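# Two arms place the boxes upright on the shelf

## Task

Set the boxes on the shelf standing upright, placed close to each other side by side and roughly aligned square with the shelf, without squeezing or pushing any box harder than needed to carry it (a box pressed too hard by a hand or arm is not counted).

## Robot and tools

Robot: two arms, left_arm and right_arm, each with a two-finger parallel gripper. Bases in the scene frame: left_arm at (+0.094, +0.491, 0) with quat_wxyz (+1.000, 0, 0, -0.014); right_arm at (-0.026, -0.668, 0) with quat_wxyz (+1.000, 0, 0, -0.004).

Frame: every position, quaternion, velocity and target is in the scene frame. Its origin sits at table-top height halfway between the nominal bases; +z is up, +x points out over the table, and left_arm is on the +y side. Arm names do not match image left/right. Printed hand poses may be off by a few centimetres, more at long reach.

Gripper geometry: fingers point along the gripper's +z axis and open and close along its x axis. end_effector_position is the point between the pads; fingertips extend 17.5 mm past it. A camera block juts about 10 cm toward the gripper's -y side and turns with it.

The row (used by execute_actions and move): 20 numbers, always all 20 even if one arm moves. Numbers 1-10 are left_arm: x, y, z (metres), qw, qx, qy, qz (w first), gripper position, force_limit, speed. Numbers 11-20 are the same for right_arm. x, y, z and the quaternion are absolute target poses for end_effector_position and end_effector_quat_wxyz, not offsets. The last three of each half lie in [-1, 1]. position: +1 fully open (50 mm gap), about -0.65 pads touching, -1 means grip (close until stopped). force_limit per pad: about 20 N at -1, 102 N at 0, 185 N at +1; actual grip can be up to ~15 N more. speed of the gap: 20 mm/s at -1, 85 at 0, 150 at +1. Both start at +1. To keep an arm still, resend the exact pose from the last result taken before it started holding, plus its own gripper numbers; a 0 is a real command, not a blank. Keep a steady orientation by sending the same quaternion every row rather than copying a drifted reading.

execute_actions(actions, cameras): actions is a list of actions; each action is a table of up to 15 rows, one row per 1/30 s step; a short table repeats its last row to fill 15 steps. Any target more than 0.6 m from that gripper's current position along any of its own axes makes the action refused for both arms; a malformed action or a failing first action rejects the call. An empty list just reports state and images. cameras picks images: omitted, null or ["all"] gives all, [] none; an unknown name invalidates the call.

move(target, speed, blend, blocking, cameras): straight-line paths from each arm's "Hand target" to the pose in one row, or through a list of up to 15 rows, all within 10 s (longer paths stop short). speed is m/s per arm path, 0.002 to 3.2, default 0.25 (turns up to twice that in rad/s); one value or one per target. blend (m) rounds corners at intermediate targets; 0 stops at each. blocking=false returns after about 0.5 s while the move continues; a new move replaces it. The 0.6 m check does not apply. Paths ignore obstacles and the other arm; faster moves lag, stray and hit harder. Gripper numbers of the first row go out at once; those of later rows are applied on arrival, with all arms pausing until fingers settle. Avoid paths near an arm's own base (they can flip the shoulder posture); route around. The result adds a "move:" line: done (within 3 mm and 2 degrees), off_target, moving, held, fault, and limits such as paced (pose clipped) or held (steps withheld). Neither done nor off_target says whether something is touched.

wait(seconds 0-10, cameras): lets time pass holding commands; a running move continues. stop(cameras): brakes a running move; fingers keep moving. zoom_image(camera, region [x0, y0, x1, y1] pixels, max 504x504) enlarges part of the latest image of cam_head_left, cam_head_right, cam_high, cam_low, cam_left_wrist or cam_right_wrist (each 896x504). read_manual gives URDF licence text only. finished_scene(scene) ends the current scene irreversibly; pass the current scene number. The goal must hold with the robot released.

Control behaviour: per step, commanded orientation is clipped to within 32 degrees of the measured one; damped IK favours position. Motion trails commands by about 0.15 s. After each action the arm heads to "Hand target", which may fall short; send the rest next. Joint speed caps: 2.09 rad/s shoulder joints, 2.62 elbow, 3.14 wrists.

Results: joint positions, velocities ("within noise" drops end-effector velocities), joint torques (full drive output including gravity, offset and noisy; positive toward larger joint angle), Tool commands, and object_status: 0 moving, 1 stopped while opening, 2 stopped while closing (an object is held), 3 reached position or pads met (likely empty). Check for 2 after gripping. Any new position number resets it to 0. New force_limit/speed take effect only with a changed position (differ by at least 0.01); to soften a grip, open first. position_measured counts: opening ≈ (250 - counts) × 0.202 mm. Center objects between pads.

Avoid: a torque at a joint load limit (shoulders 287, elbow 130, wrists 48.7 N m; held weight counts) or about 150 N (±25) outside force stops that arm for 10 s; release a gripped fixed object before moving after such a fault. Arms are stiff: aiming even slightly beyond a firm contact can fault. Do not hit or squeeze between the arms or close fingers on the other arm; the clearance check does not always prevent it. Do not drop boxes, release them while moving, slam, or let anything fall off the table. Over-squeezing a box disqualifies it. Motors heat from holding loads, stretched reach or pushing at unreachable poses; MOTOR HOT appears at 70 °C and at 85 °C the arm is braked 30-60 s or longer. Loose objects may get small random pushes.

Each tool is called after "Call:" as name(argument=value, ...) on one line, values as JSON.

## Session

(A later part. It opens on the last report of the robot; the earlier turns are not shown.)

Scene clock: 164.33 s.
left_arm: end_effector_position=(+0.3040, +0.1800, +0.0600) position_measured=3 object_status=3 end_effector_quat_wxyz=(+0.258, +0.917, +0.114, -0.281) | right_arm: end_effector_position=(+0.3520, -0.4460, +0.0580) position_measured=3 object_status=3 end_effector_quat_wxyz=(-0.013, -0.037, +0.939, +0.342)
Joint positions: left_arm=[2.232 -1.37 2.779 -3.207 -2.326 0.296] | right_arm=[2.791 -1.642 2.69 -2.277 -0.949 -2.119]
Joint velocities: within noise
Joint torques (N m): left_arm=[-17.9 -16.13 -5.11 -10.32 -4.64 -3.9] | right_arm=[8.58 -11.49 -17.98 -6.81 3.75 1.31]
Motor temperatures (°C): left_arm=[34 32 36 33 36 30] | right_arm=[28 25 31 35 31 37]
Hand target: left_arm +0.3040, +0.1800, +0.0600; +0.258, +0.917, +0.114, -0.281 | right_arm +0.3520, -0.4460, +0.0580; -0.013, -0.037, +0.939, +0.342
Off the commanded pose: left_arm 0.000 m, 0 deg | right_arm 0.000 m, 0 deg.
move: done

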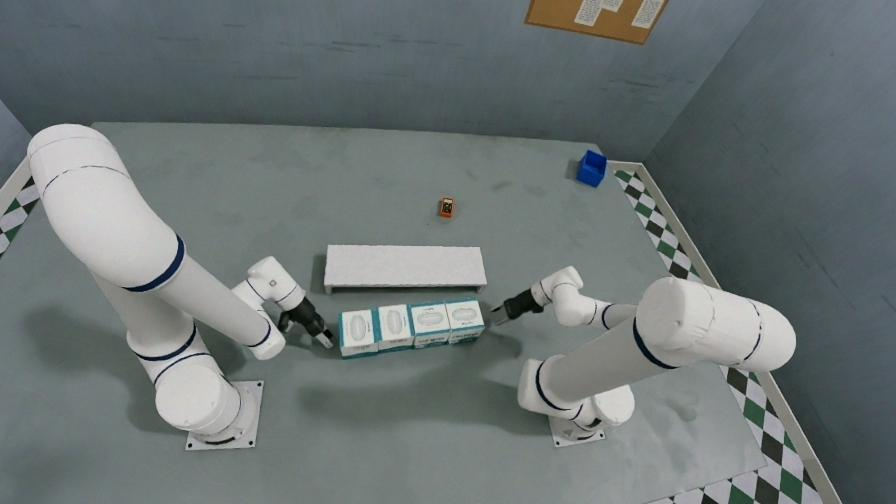

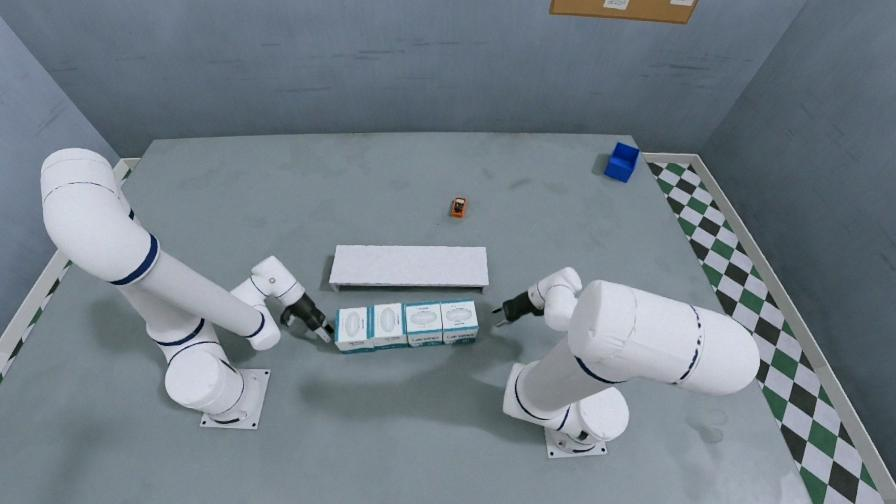

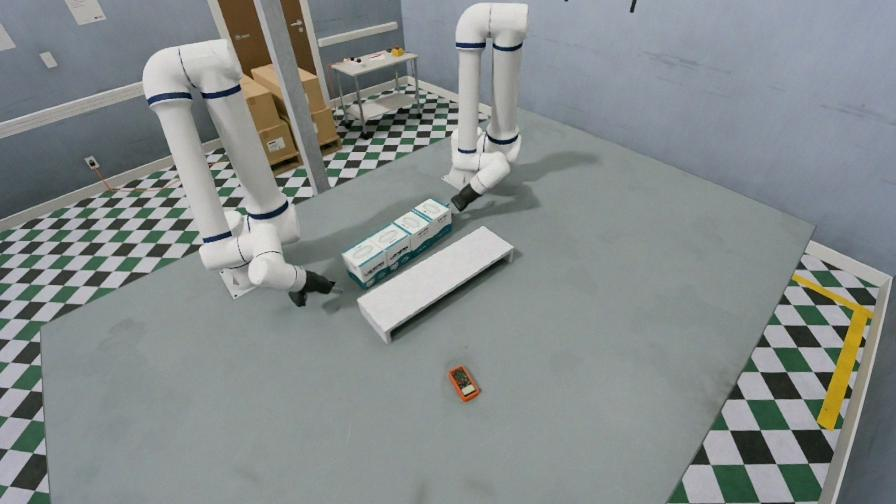

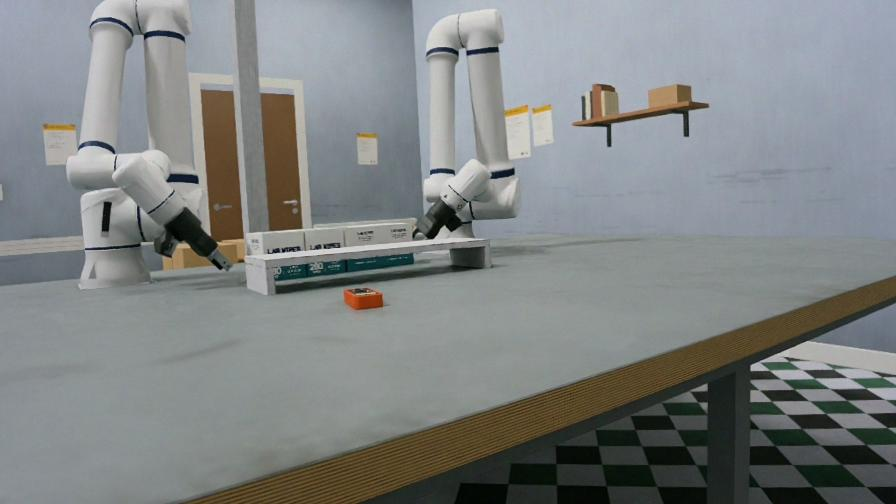

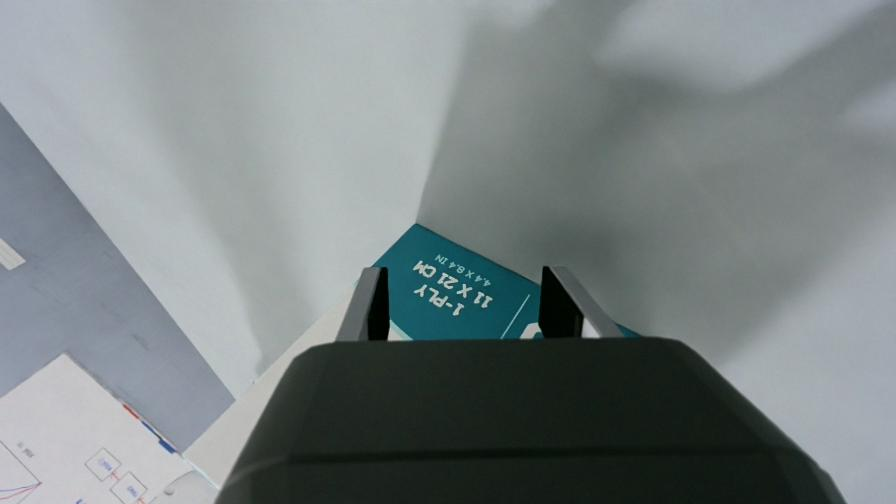

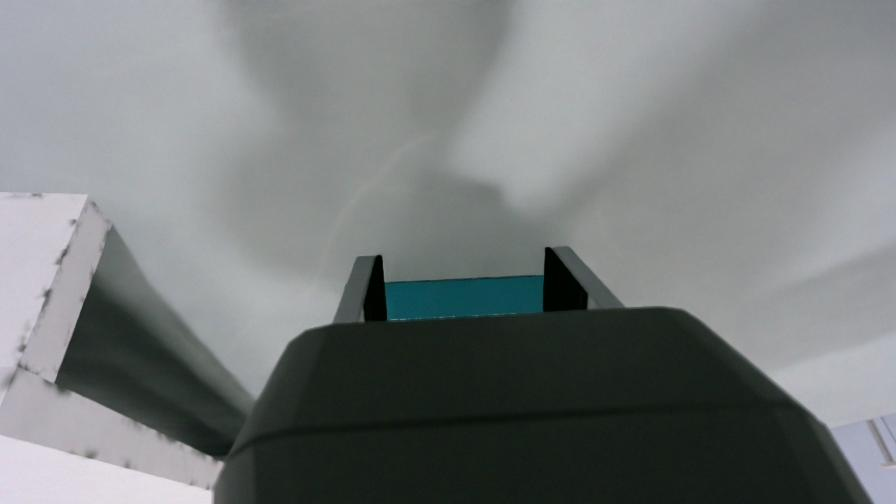

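Call:
move(target=[0.3062,0.152,0.06,0.258,0.9174,0.1139,-0.2806,1,-1,0,0.3495,-0.42,0.058,-0.0134,-0.0369,0.939,0.3417,1,-1,0], speed=0.03)

Call:
zoom_image(camera="cam_head_right", region=[300, 270, 420, 370])

Call:
zoom_image(camera="cam_high", region=[320, 170, 520, 310])

Call:
zoom_image(camera="cam_head_left", region=[420, 270, 540, 370])

Scene clock: 177.30 s.
left_arm: end_effector_position=(+0.3062, +0.1521, +0.0600) position_measured=3 object_status=3 end_effector_quat_wxyz=(+0.258, +0.917, +0.114, -0.281) | right_arm: end_effector_position=(+0.3495, -0.4201, +0.0580) position_measured=3 object_status=3 end_effector_quat_wxyz=(-0.013, -0.037, +0.939, +0.342)
Joint positions: left_arm=[2.19 -1.338 2.75 -3.247 -2.316 0.24] | right_arm=[2.858 -1.626 2.694 -2.345 -0.928 -2.039]
Joint velocities: within noise
Joint torques (N m): left_arm=[-18.93 -16.19 -15.58 -10.36 0.84 -3.73] | right_arm=[7.97 -15.31 -16.43 -7.08 3.54 0.84]
Motor temperatures (°C): left_arm=[34 32 36 33 36 30] | right_arm=[28 25 31 35 31 37]
Hand target: left_arm +0.3062, +0.1520, +0.0600; +0.258, +0.917, +0.114, -0.281 | right_arm +0.3495, -0.4200, +0.0580; -0.013, -0.037, +0.939, +0.342
Off the commanded pose: left_arm 0.000 m, 0 deg | right_arm 0.000 m, 0 deg.
move: done

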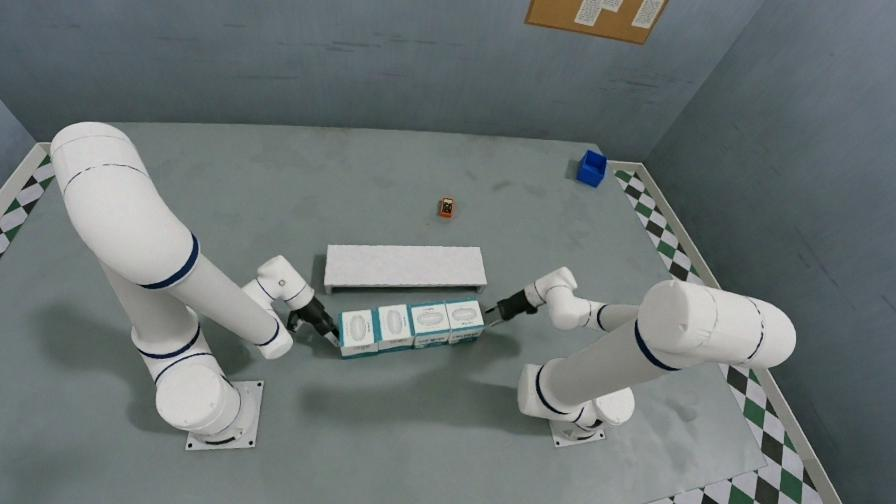

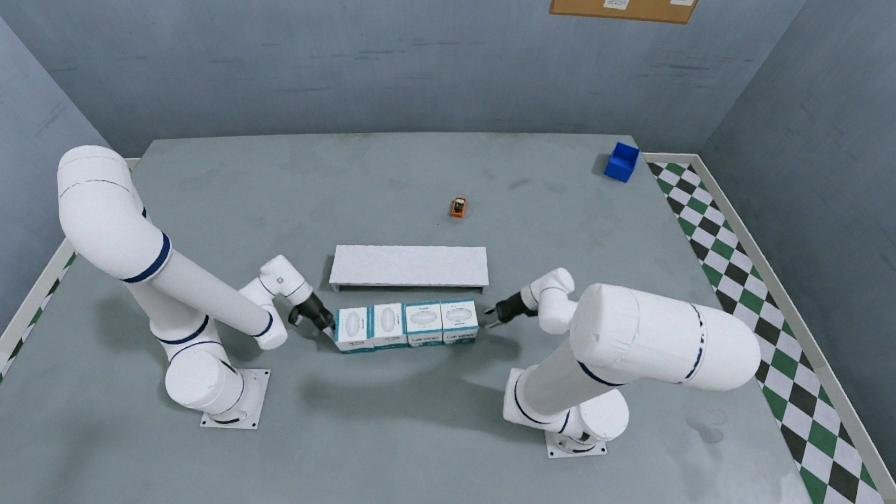

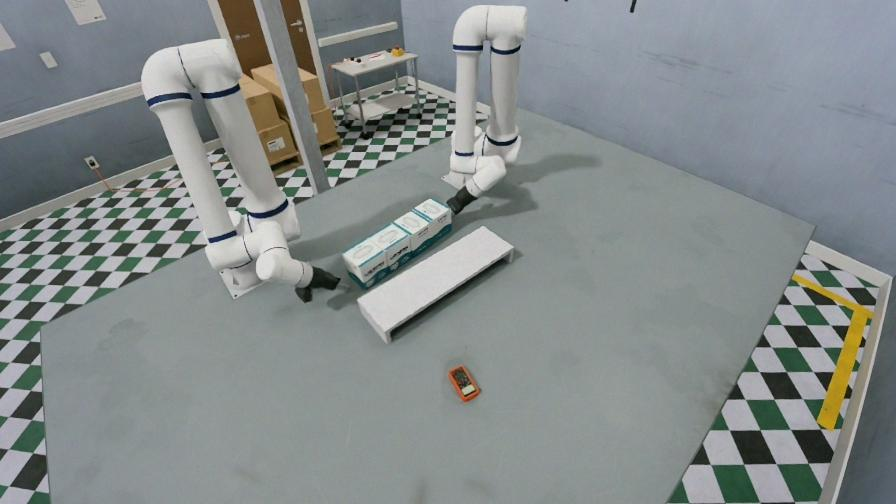

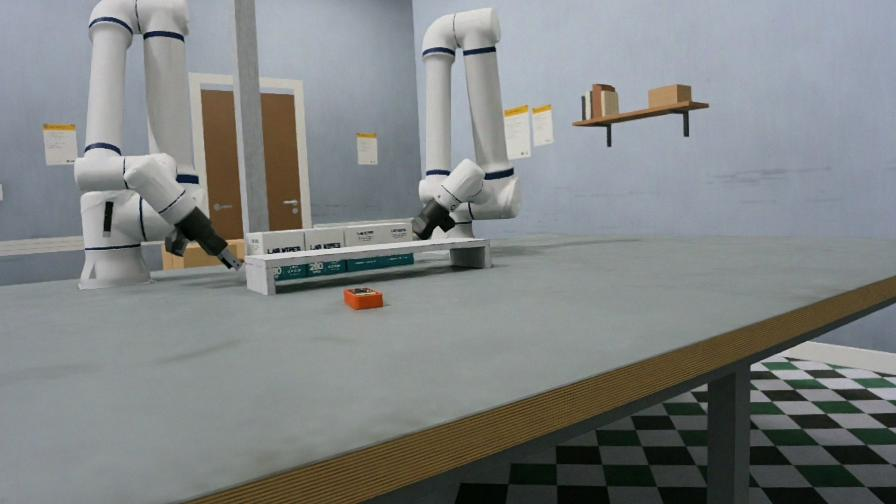

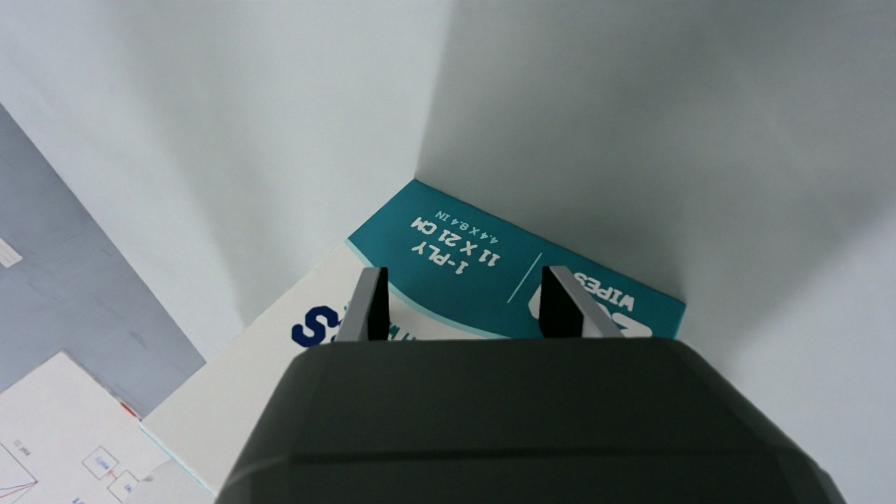

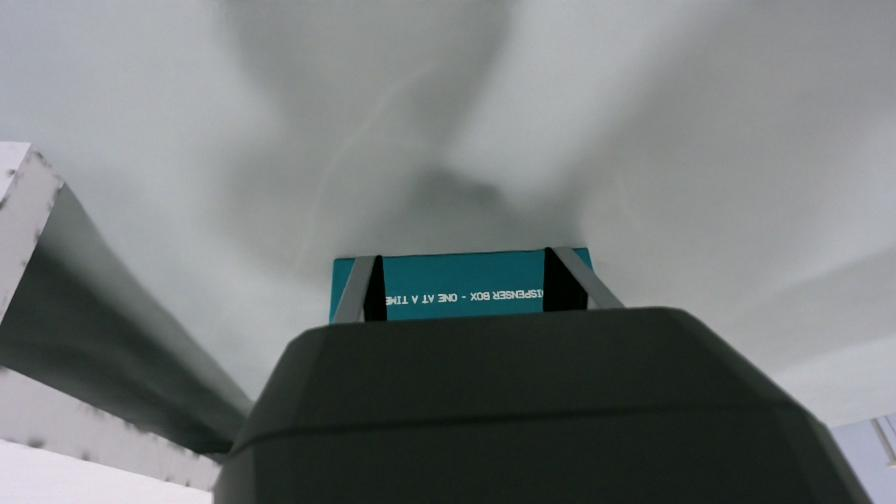

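Scaled by 4.200 from the camera's 896x504 image, which has a finer 1280x720 frame.

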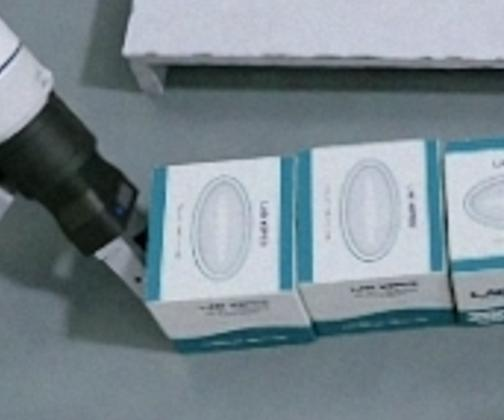

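Scaled by 2.520 from the camera's 896x504 image, which has a finer 1280x720 frame.

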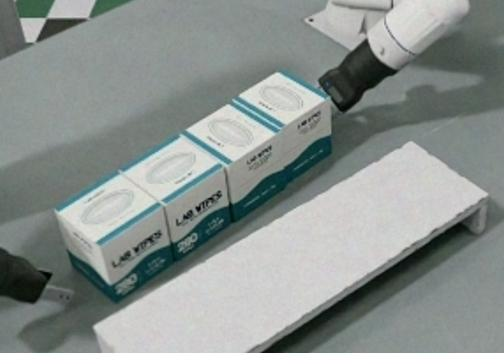

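Scaled by 4.200 from the camera's 896x504 image, which has a finer 1280x720 frame.

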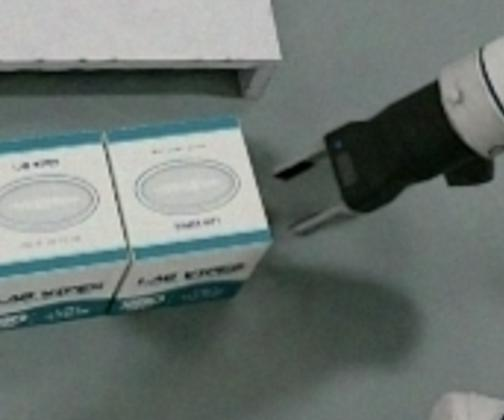

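Call:
move(target=[0.313,0.142,0.06,0.258,0.9174,0.1139,-0.2806,1,-1,0,0.348,-0.405,0.058,-0.0134,-0.0369,0.939,0.3417,1,-1,0], speed=0.02, cameras=["cam_left_wrist","cam_right_wrist","cam_head_right","cam_high"])

Call:
zoom_image(camera="cam_head_right", region=[300, 280, 520, 370])

Call:
zoom_image(camera="cam_high", region=[320, 170, 520, 310])

Scene clock: 188.50 s.
left_arm: end_effector_position=(+0.3130, +0.1421, +0.0600) position_measured=3 object_status=3 end_effector_quat_wxyz=(+0.258, +0.917, +0.114, -0.281) | right_arm: end_effector_position=(+0.3480, -0.4051, +0.0580) position_measured=3 object_status=3 end_effector_quat_wxyz=(-0.013, -0.037, +0.939, +0.342)
Joint positions: left_arm=[2.19 -1.33 2.729 -3.235 -2.316 0.24] | right_arm=[2.898 -1.614 2.696 -2.387 -0.917 -1.992]
Joint velocities: within noise
Joint torques (N m): left_arm=[11.56 -18.99 -15.7 -2.24 -2.95 3.56] | right_arm=[11.33 -11.25 -17.24 -6.84 3.54 1.21]
Motor temperatures (°C): left_arm=[34 32 35 33 36 30] | right_arm=[28 25 31 35 31 37]
Hand target: left_arm +0.3130, +0.1420, +0.0600; +0.258, +0.917, +0.114, -0.281 | right_arm +0.3480, -0.4050, +0.0580; -0.013, -0.037, +0.939, +0.342
Off the commanded pose: left_arm 0.000 m, 0 deg | right_arm 0.000 m, 0 deg.
move: done
Images, in order (width x height): cam_head_right 896x504, cam_high 896x504, cam_left_wrist 896x504, cam_right_wrist 896x504.

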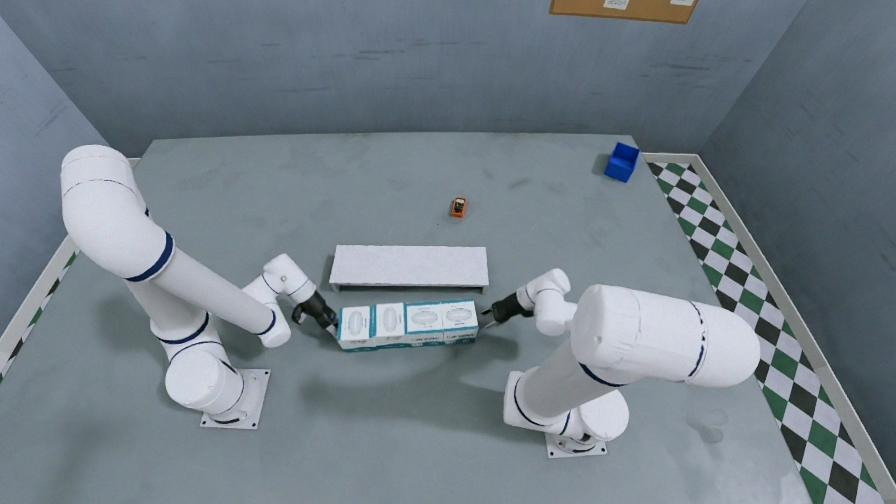

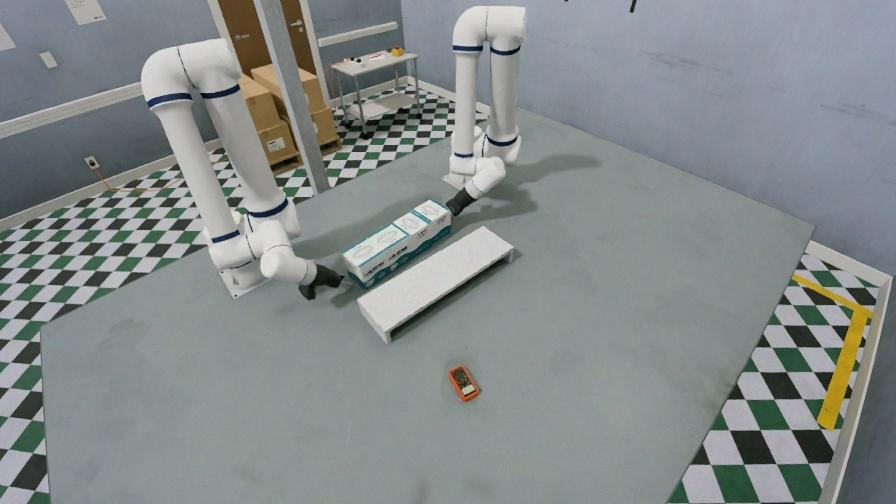

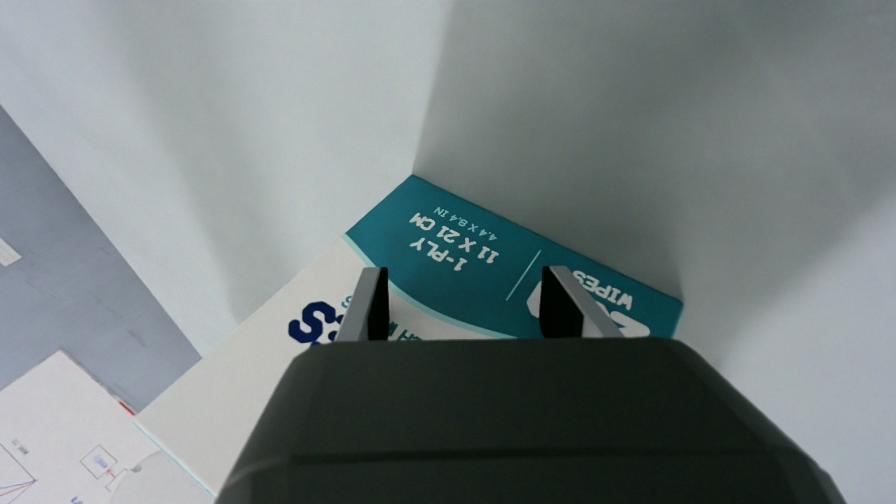

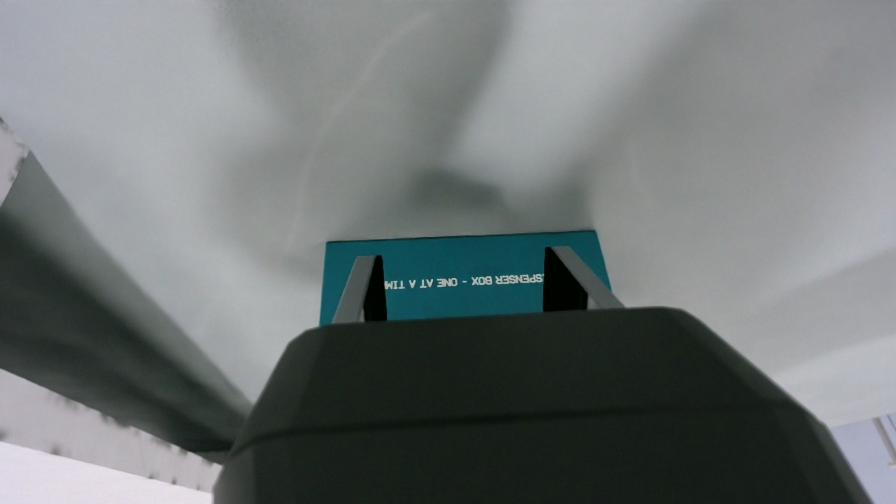

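Scaled by 2.291 from the camera's 896x504 image, which has a finer 1280x720 frame.

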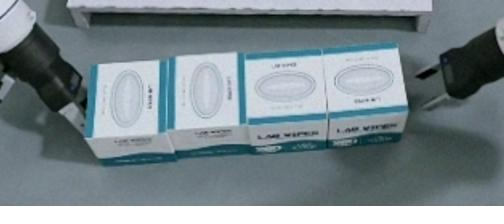

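Scaled by 2.520 from the camera's 896x504 image, which has a finer 1280x720 frame.

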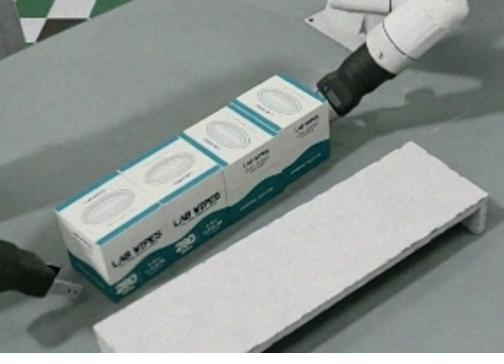

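Call:
move(target=[0.313,0.142,0.06,0.258,0.9174,0.1139,-0.2806,1,-1,0,0.3475,-0.399,0.058,-0.0134,-0.0369,0.939,0.3417,1,-1,0], speed=0.01, cameras=["cam_right_wrist","cam_head_left","cam_head_right"])

Call:
zoom_image(camera="cam_head_left", region=[420, 270, 540, 370])

Call:
zoom_image(camera="cam_right_wrist", region=[280, 180, 660, 340])

Scene clock: 198.03 s.
left_arm: end_effector_position=(+0.3130, +0.1420, +0.0600) position_measured=3 object_status=3 end_effector_quat_wxyz=(+0.258, +0.917, +0.114, -0.281) | right_arm: end_effector_position=(+0.3475, -0.3991, +0.0580) position_measured=3 object_status=3 end_effector_quat_wxyz=(-0.013, -0.037, +0.939, +0.342)
Joint positions: left_arm=[2.19 -1.33 2.729 -3.235 -2.316 0.24] | right_arm=[2.914 -1.608 2.696 -2.404 -0.913 -1.972]
Joint velocities: within noise
Joint torques (N m): left_arm=[8.89 -20.06 -11.74 -4.14 -3.59 3.93] | right_arm=[8.76 -13 -16.77 -7.45 3.58 2.21]
Motor temperatures (°C): left_arm=[34 32 35 33 36 30] | right_arm=[28 25 31 35 31 37]
Hand target: left_arm +0.3130, +0.1420, +0.0600; +0.258, +0.917, +0.114, -0.281 | right_arm +0.3475, -0.3990, +0.0580; -0.013, -0.037, +0.939, +0.342
Off the commanded pose: left_arm 0.000 m, 0 deg | right_arm 0.000 m, 0 deg.
move: done
Images, in order (width x height): cam_head_left 896x504, cam_head_right 896x504, cam_right_wrist 896x504.

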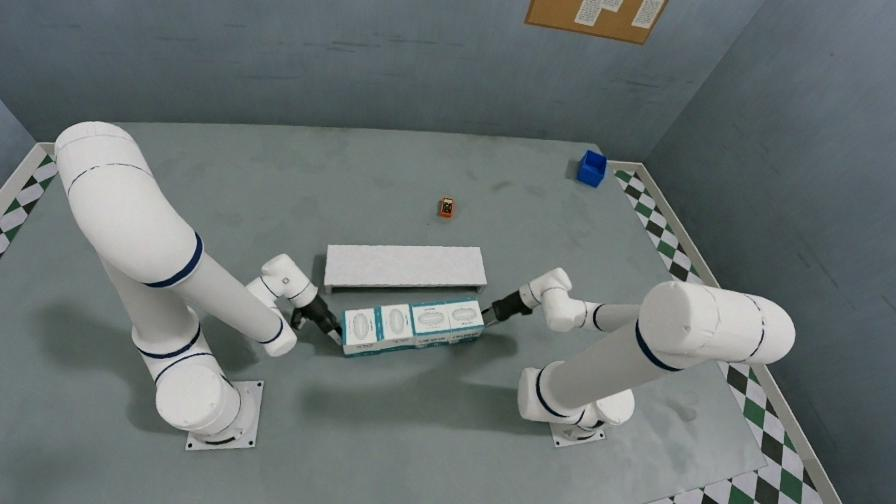

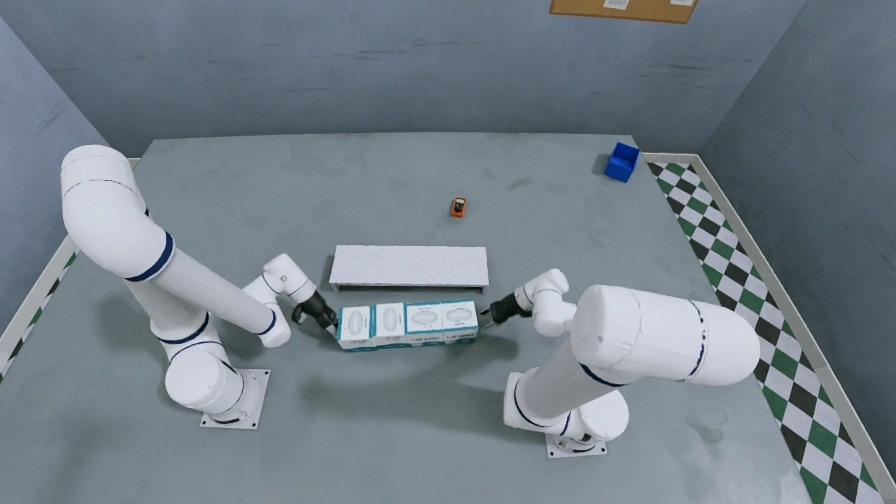

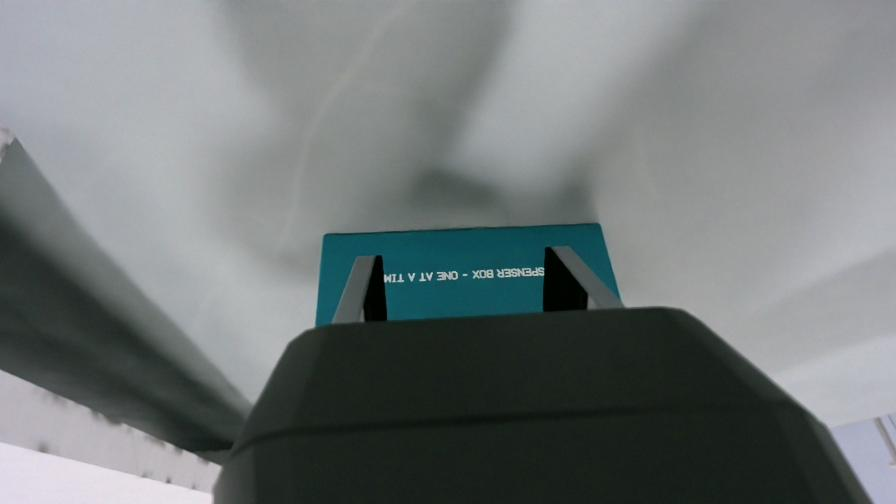

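Scaled by 4.200 from the camera's 896x504 image, which has a finer 1280x720 frame.

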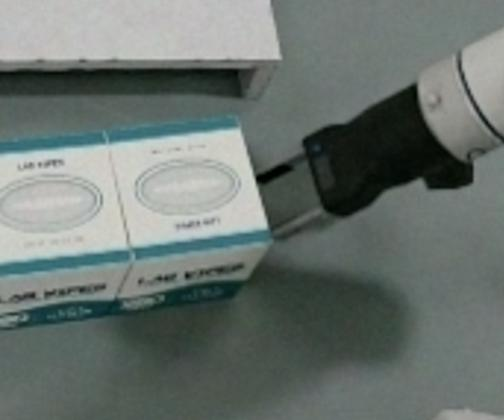

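Scaled by 1.326 from the camera's 896x504 image, which has a finer 1280x720 frame.

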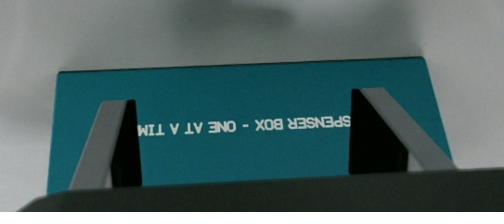

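Call:
move(target=[0.313,0.142,0.06,0.258,0.9174,0.1139,-0.2806,1,-1,0,0.3472,-0.395,0.058,-0.0134,-0.0369,0.939,0.3417,1,-1,0], speed=0.01, cameras=["cam_right_wrist"])

Call:
zoom_image(camera="cam_right_wrist", region=[280, 180, 660, 340])

Call:
move(target=[0.313,0.142,0.06,0.258,0.9174,0.1139,-0.2806,1,-1,0,0.3470,-0.392,0.058,-0.0134,-0.0369,0.939,0.3417,1,-1,0], speed=0.01, cameras=["cam_right_wrist"])

Call:
zoom_image(camera="cam_right_wrist", region=[280, 180, 660, 340])

Scene clock: 204.07 s.
left_arm: end_effector_position=(+0.3130, +0.1420, +0.0600) position_measured=3 object_status=3 end_effector_quat_wxyz=(+0.258, +0.917, +0.114, -0.281) | right_arm: end_effector_position=(+0.3472, -0.3951, +0.0580) position_measured=3 object_status=3 end_effector_quat_wxyz=(-0.013, -0.037, +0.939, +0.342)
Joint positions: left_arm=[2.19 -1.33 2.729 -3.235 -2.316 0.24] | right_arm=[2.924 -1.605 2.696 -2.416 -0.911 -1.959]
Joint velocities: within noise
Joint torques (N m): left_arm=[9.29 -22.03 -7.8 -2.7 -3.81 3.51] | right_arm=[6.14 -14.68 -30.22 -7.18 4.02 1.95]
Motor temperatures (°C): left_arm=[34 32 35 33 36 30] | right_arm=[28 25 31 35 31 36]
Hand target: left_arm +0.3130, +0.1420, +0.0600; +0.258, +0.917, +0.114, -0.281 | right_arm +0.3472, -0.3950, +0.0580; -0.013, -0.037, +0.939, +0.342
Off the commanded pose: left_arm 0.000 m, 0 deg | right_arm 0.000 m, 0 deg.
move: done
Images, in order (width x height): cam_right_wrist 896x504.

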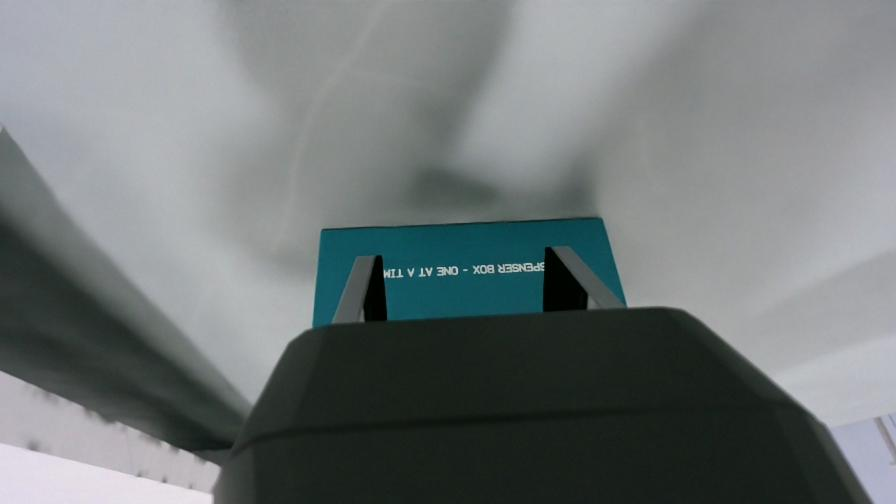

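Scaled by 1.326 from the camera's 896x504 image, which has a finer 1280x720 frame.

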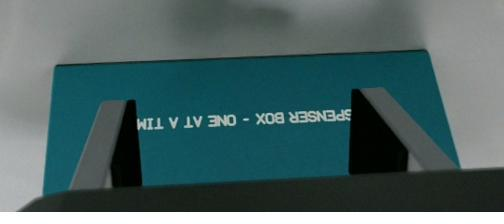

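Scene clock: 204.80 s.
left_arm: end_effector_position=(+0.3130, +0.1420, +0.0600) position_measured=3 object_status=3 end_effector_quat_wxyz=(+0.258, +0.917, +0.114, -0.281) | right_arm: end_effector_position=(+0.3470, -0.3921, +0.0580) position_measured=3 object_status=3 end_effector_quat_wxyz=(-0.013, -0.037, +0.939, +0.342)
Joint positions: left_arm=[2.19 -1.33 2.729 -3.235 -2.316 0.24] | right_arm=[2.932 -1.602 2.696 -2.425 -0.909 -1.949]
Joint velocities: within noise
Joint torques (N m): left_arm=[11.08 -21.9 -8.07 -2.99 -3.58 3.43] | right_arm=[8.56 -14.02 -29.08 -6.39 3.88 1.38]
Motor temperatures (°C): left_arm=[34 32 35 33 36 30] | right_arm=[28 25 31 35 31 36]
Hand target: left_arm +0.3130, +0.1420, +0.0600; +0.258, +0.917, +0.114, -0.281 | right_arm +0.3470, -0.3920, +0.0580; -0.013, -0.037, +0.939, +0.342
Off the commanded pose: left_arm 0.000 m, 0 deg | right_arm 0.000 m, 0 deg.
move: done
Images, in order (width x height): cam_right_wrist 896x504.

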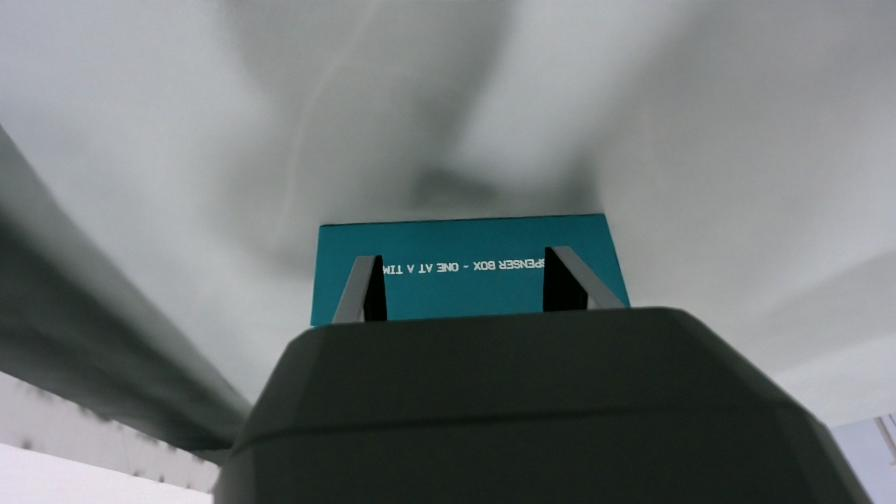

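Scaled by 1.326 from the camera's 896x504 image, which has a finer 1280x720 frame.

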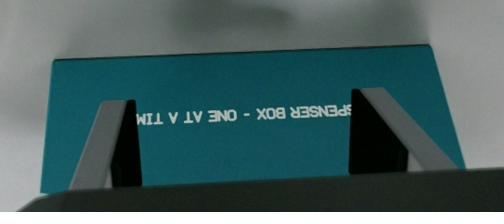

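Call:
move(target=[0.313,0.142,0.06,0.258,0.9174,0.1139,-0.2806,1,-1,0,0.3468,-0.39,0.058,-0.0134,-0.0369,0.939,0.3417,1,-1,0], speed=0.01, cameras=["cam_right_wrist"])

Call:
zoom_image(camera="cam_right_wrist", region=[280, 180, 660, 340])

Call:
move(target=[0.313,0.142,0.06,0.258,0.9174,0.1139,-0.2806,1,-1,0,0.3467,-0.388,0.058,-0.0134,-0.0369,0.939,0.3417,1,-1,0], speed=0.01, cameras=["cam_right_wrist"])

Call:
zoom_image(camera="cam_right_wrist", region=[280, 180, 660, 340])

Scene clock: 213.20 s.
left_arm: end_effector_position=(+0.3130, +0.1420, +0.0600) position_measured=3 object_status=3 end_effector_quat_wxyz=(+0.258, +0.917, +0.114, -0.281) | right_arm: end_effector_position=(+0.3468, -0.3901, +0.0580) position_measured=3 object_status=3 end_effector_quat_wxyz=(-0.013, -0.037, +0.939, +0.342)
Joint positions: left_arm=[2.19 -1.33 2.729 -3.235 -2.316 0.24] | right_arm=[2.938 -1.6 2.696 -2.431 -0.907 -1.943]
Joint velocities: within noise
Joint torques (N m): left_arm=[10.87 -23.69 -9.26 -3.07 -3.57 3.2] | right_arm=[3.03 -11.93 -23.79 -7.6 3.54 1.67]
Motor temperatures (°C): left_arm=[34 32 35 33 36 30] | right_arm=[28 25 31 35 31 36]
Hand target: left_arm +0.3130, +0.1420, +0.0600; +0.258, +0.917, +0.114, -0.281 | right_arm +0.3468, -0.3900, +0.0580; -0.013, -0.037, +0.939, +0.342
Off the commanded pose: left_arm 0.000 m, 0 deg | right_arm 0.000 m, 0 deg.
move: done
Images, in order (width x height): cam_right_wrist 896x504.

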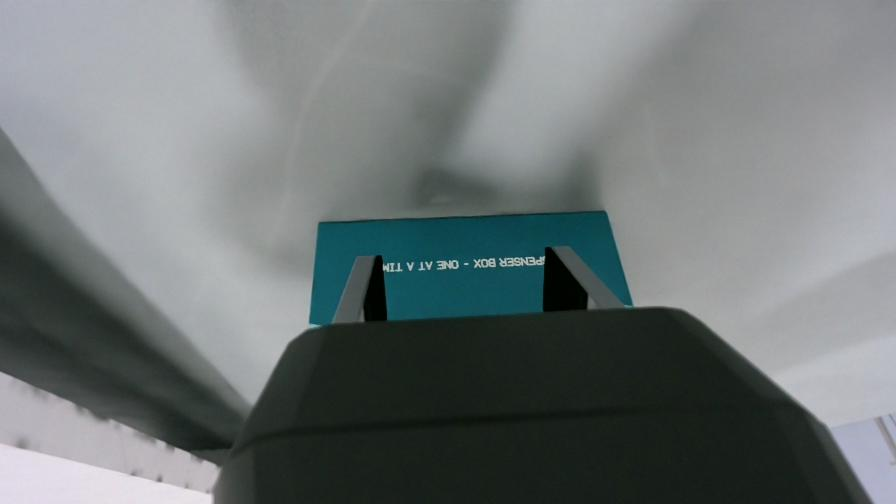

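Scaled by 1.326 from the camera's 896x504 image, which has a finer 1280x720 frame.

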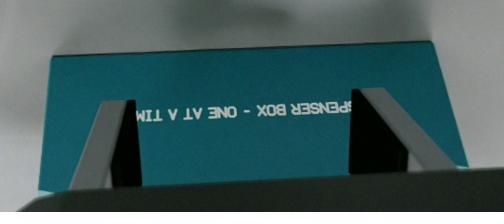

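Scene clock: 213.90 s.
left_arm: end_effector_position=(+0.3130, +0.1420, +0.0600) position_measured=3 object_status=3 end_effector_quat_wxyz=(+0.258, +0.917, +0.114, -0.281) | right_arm: end_effector_position=(+0.3467, -0.3881, +0.0580) position_measured=3 object_status=3 end_effector_quat_wxyz=(-0.013, -0.037, +0.939, +0.342)
Joint positions: left_arm=[2.19 -1.33 2.729 -3.235 -2.316 0.24] | right_arm=[2.943 -1.597 2.695 -2.437 -0.906 -1.936]
Joint velocities: within noise
Joint torques (N m): left_arm=[10.46 -24.15 -8.28 -2.69 -3.81 3.6] | right_arm=[6.3 -14.6 -29.73 -6.79 3.91 1.17]
Motor temperatures (°C): left_arm=[34 32 35 33 36 30] | right_arm=[28 25 31 35 31 36]
Hand target: left_arm +0.3130, +0.1420, +0.0600; +0.258, +0.917, +0.114, -0.281 | right_arm +0.3467, -0.3880, +0.0580; -0.013, -0.037, +0.939, +0.342
Off the commanded pose: left_arm 0.000 m, 0 deg | right_arm 0.000 m, 0 deg.
move: done
Images, in order (width x height): cam_right_wrist 896x504.

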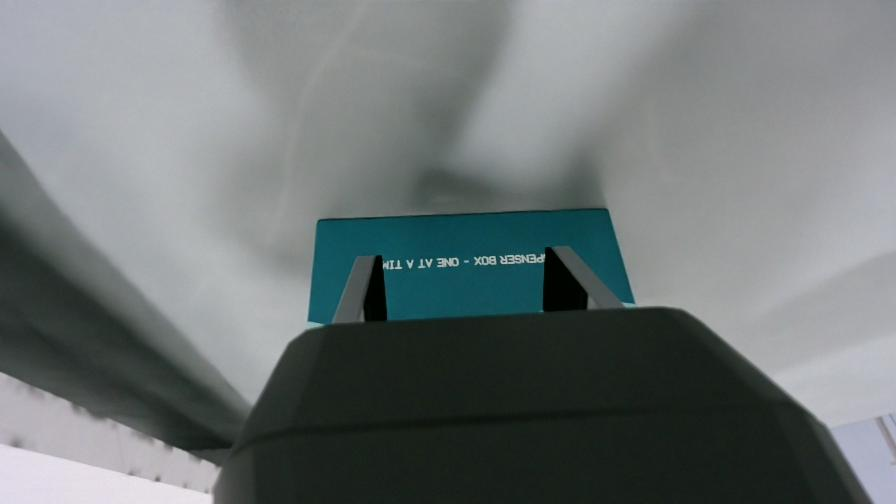

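Scaled by 1.326 from the camera's 896x504 image, which has a finer 1280x720 frame.

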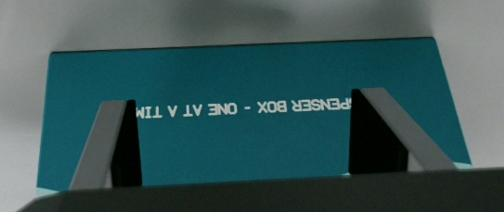

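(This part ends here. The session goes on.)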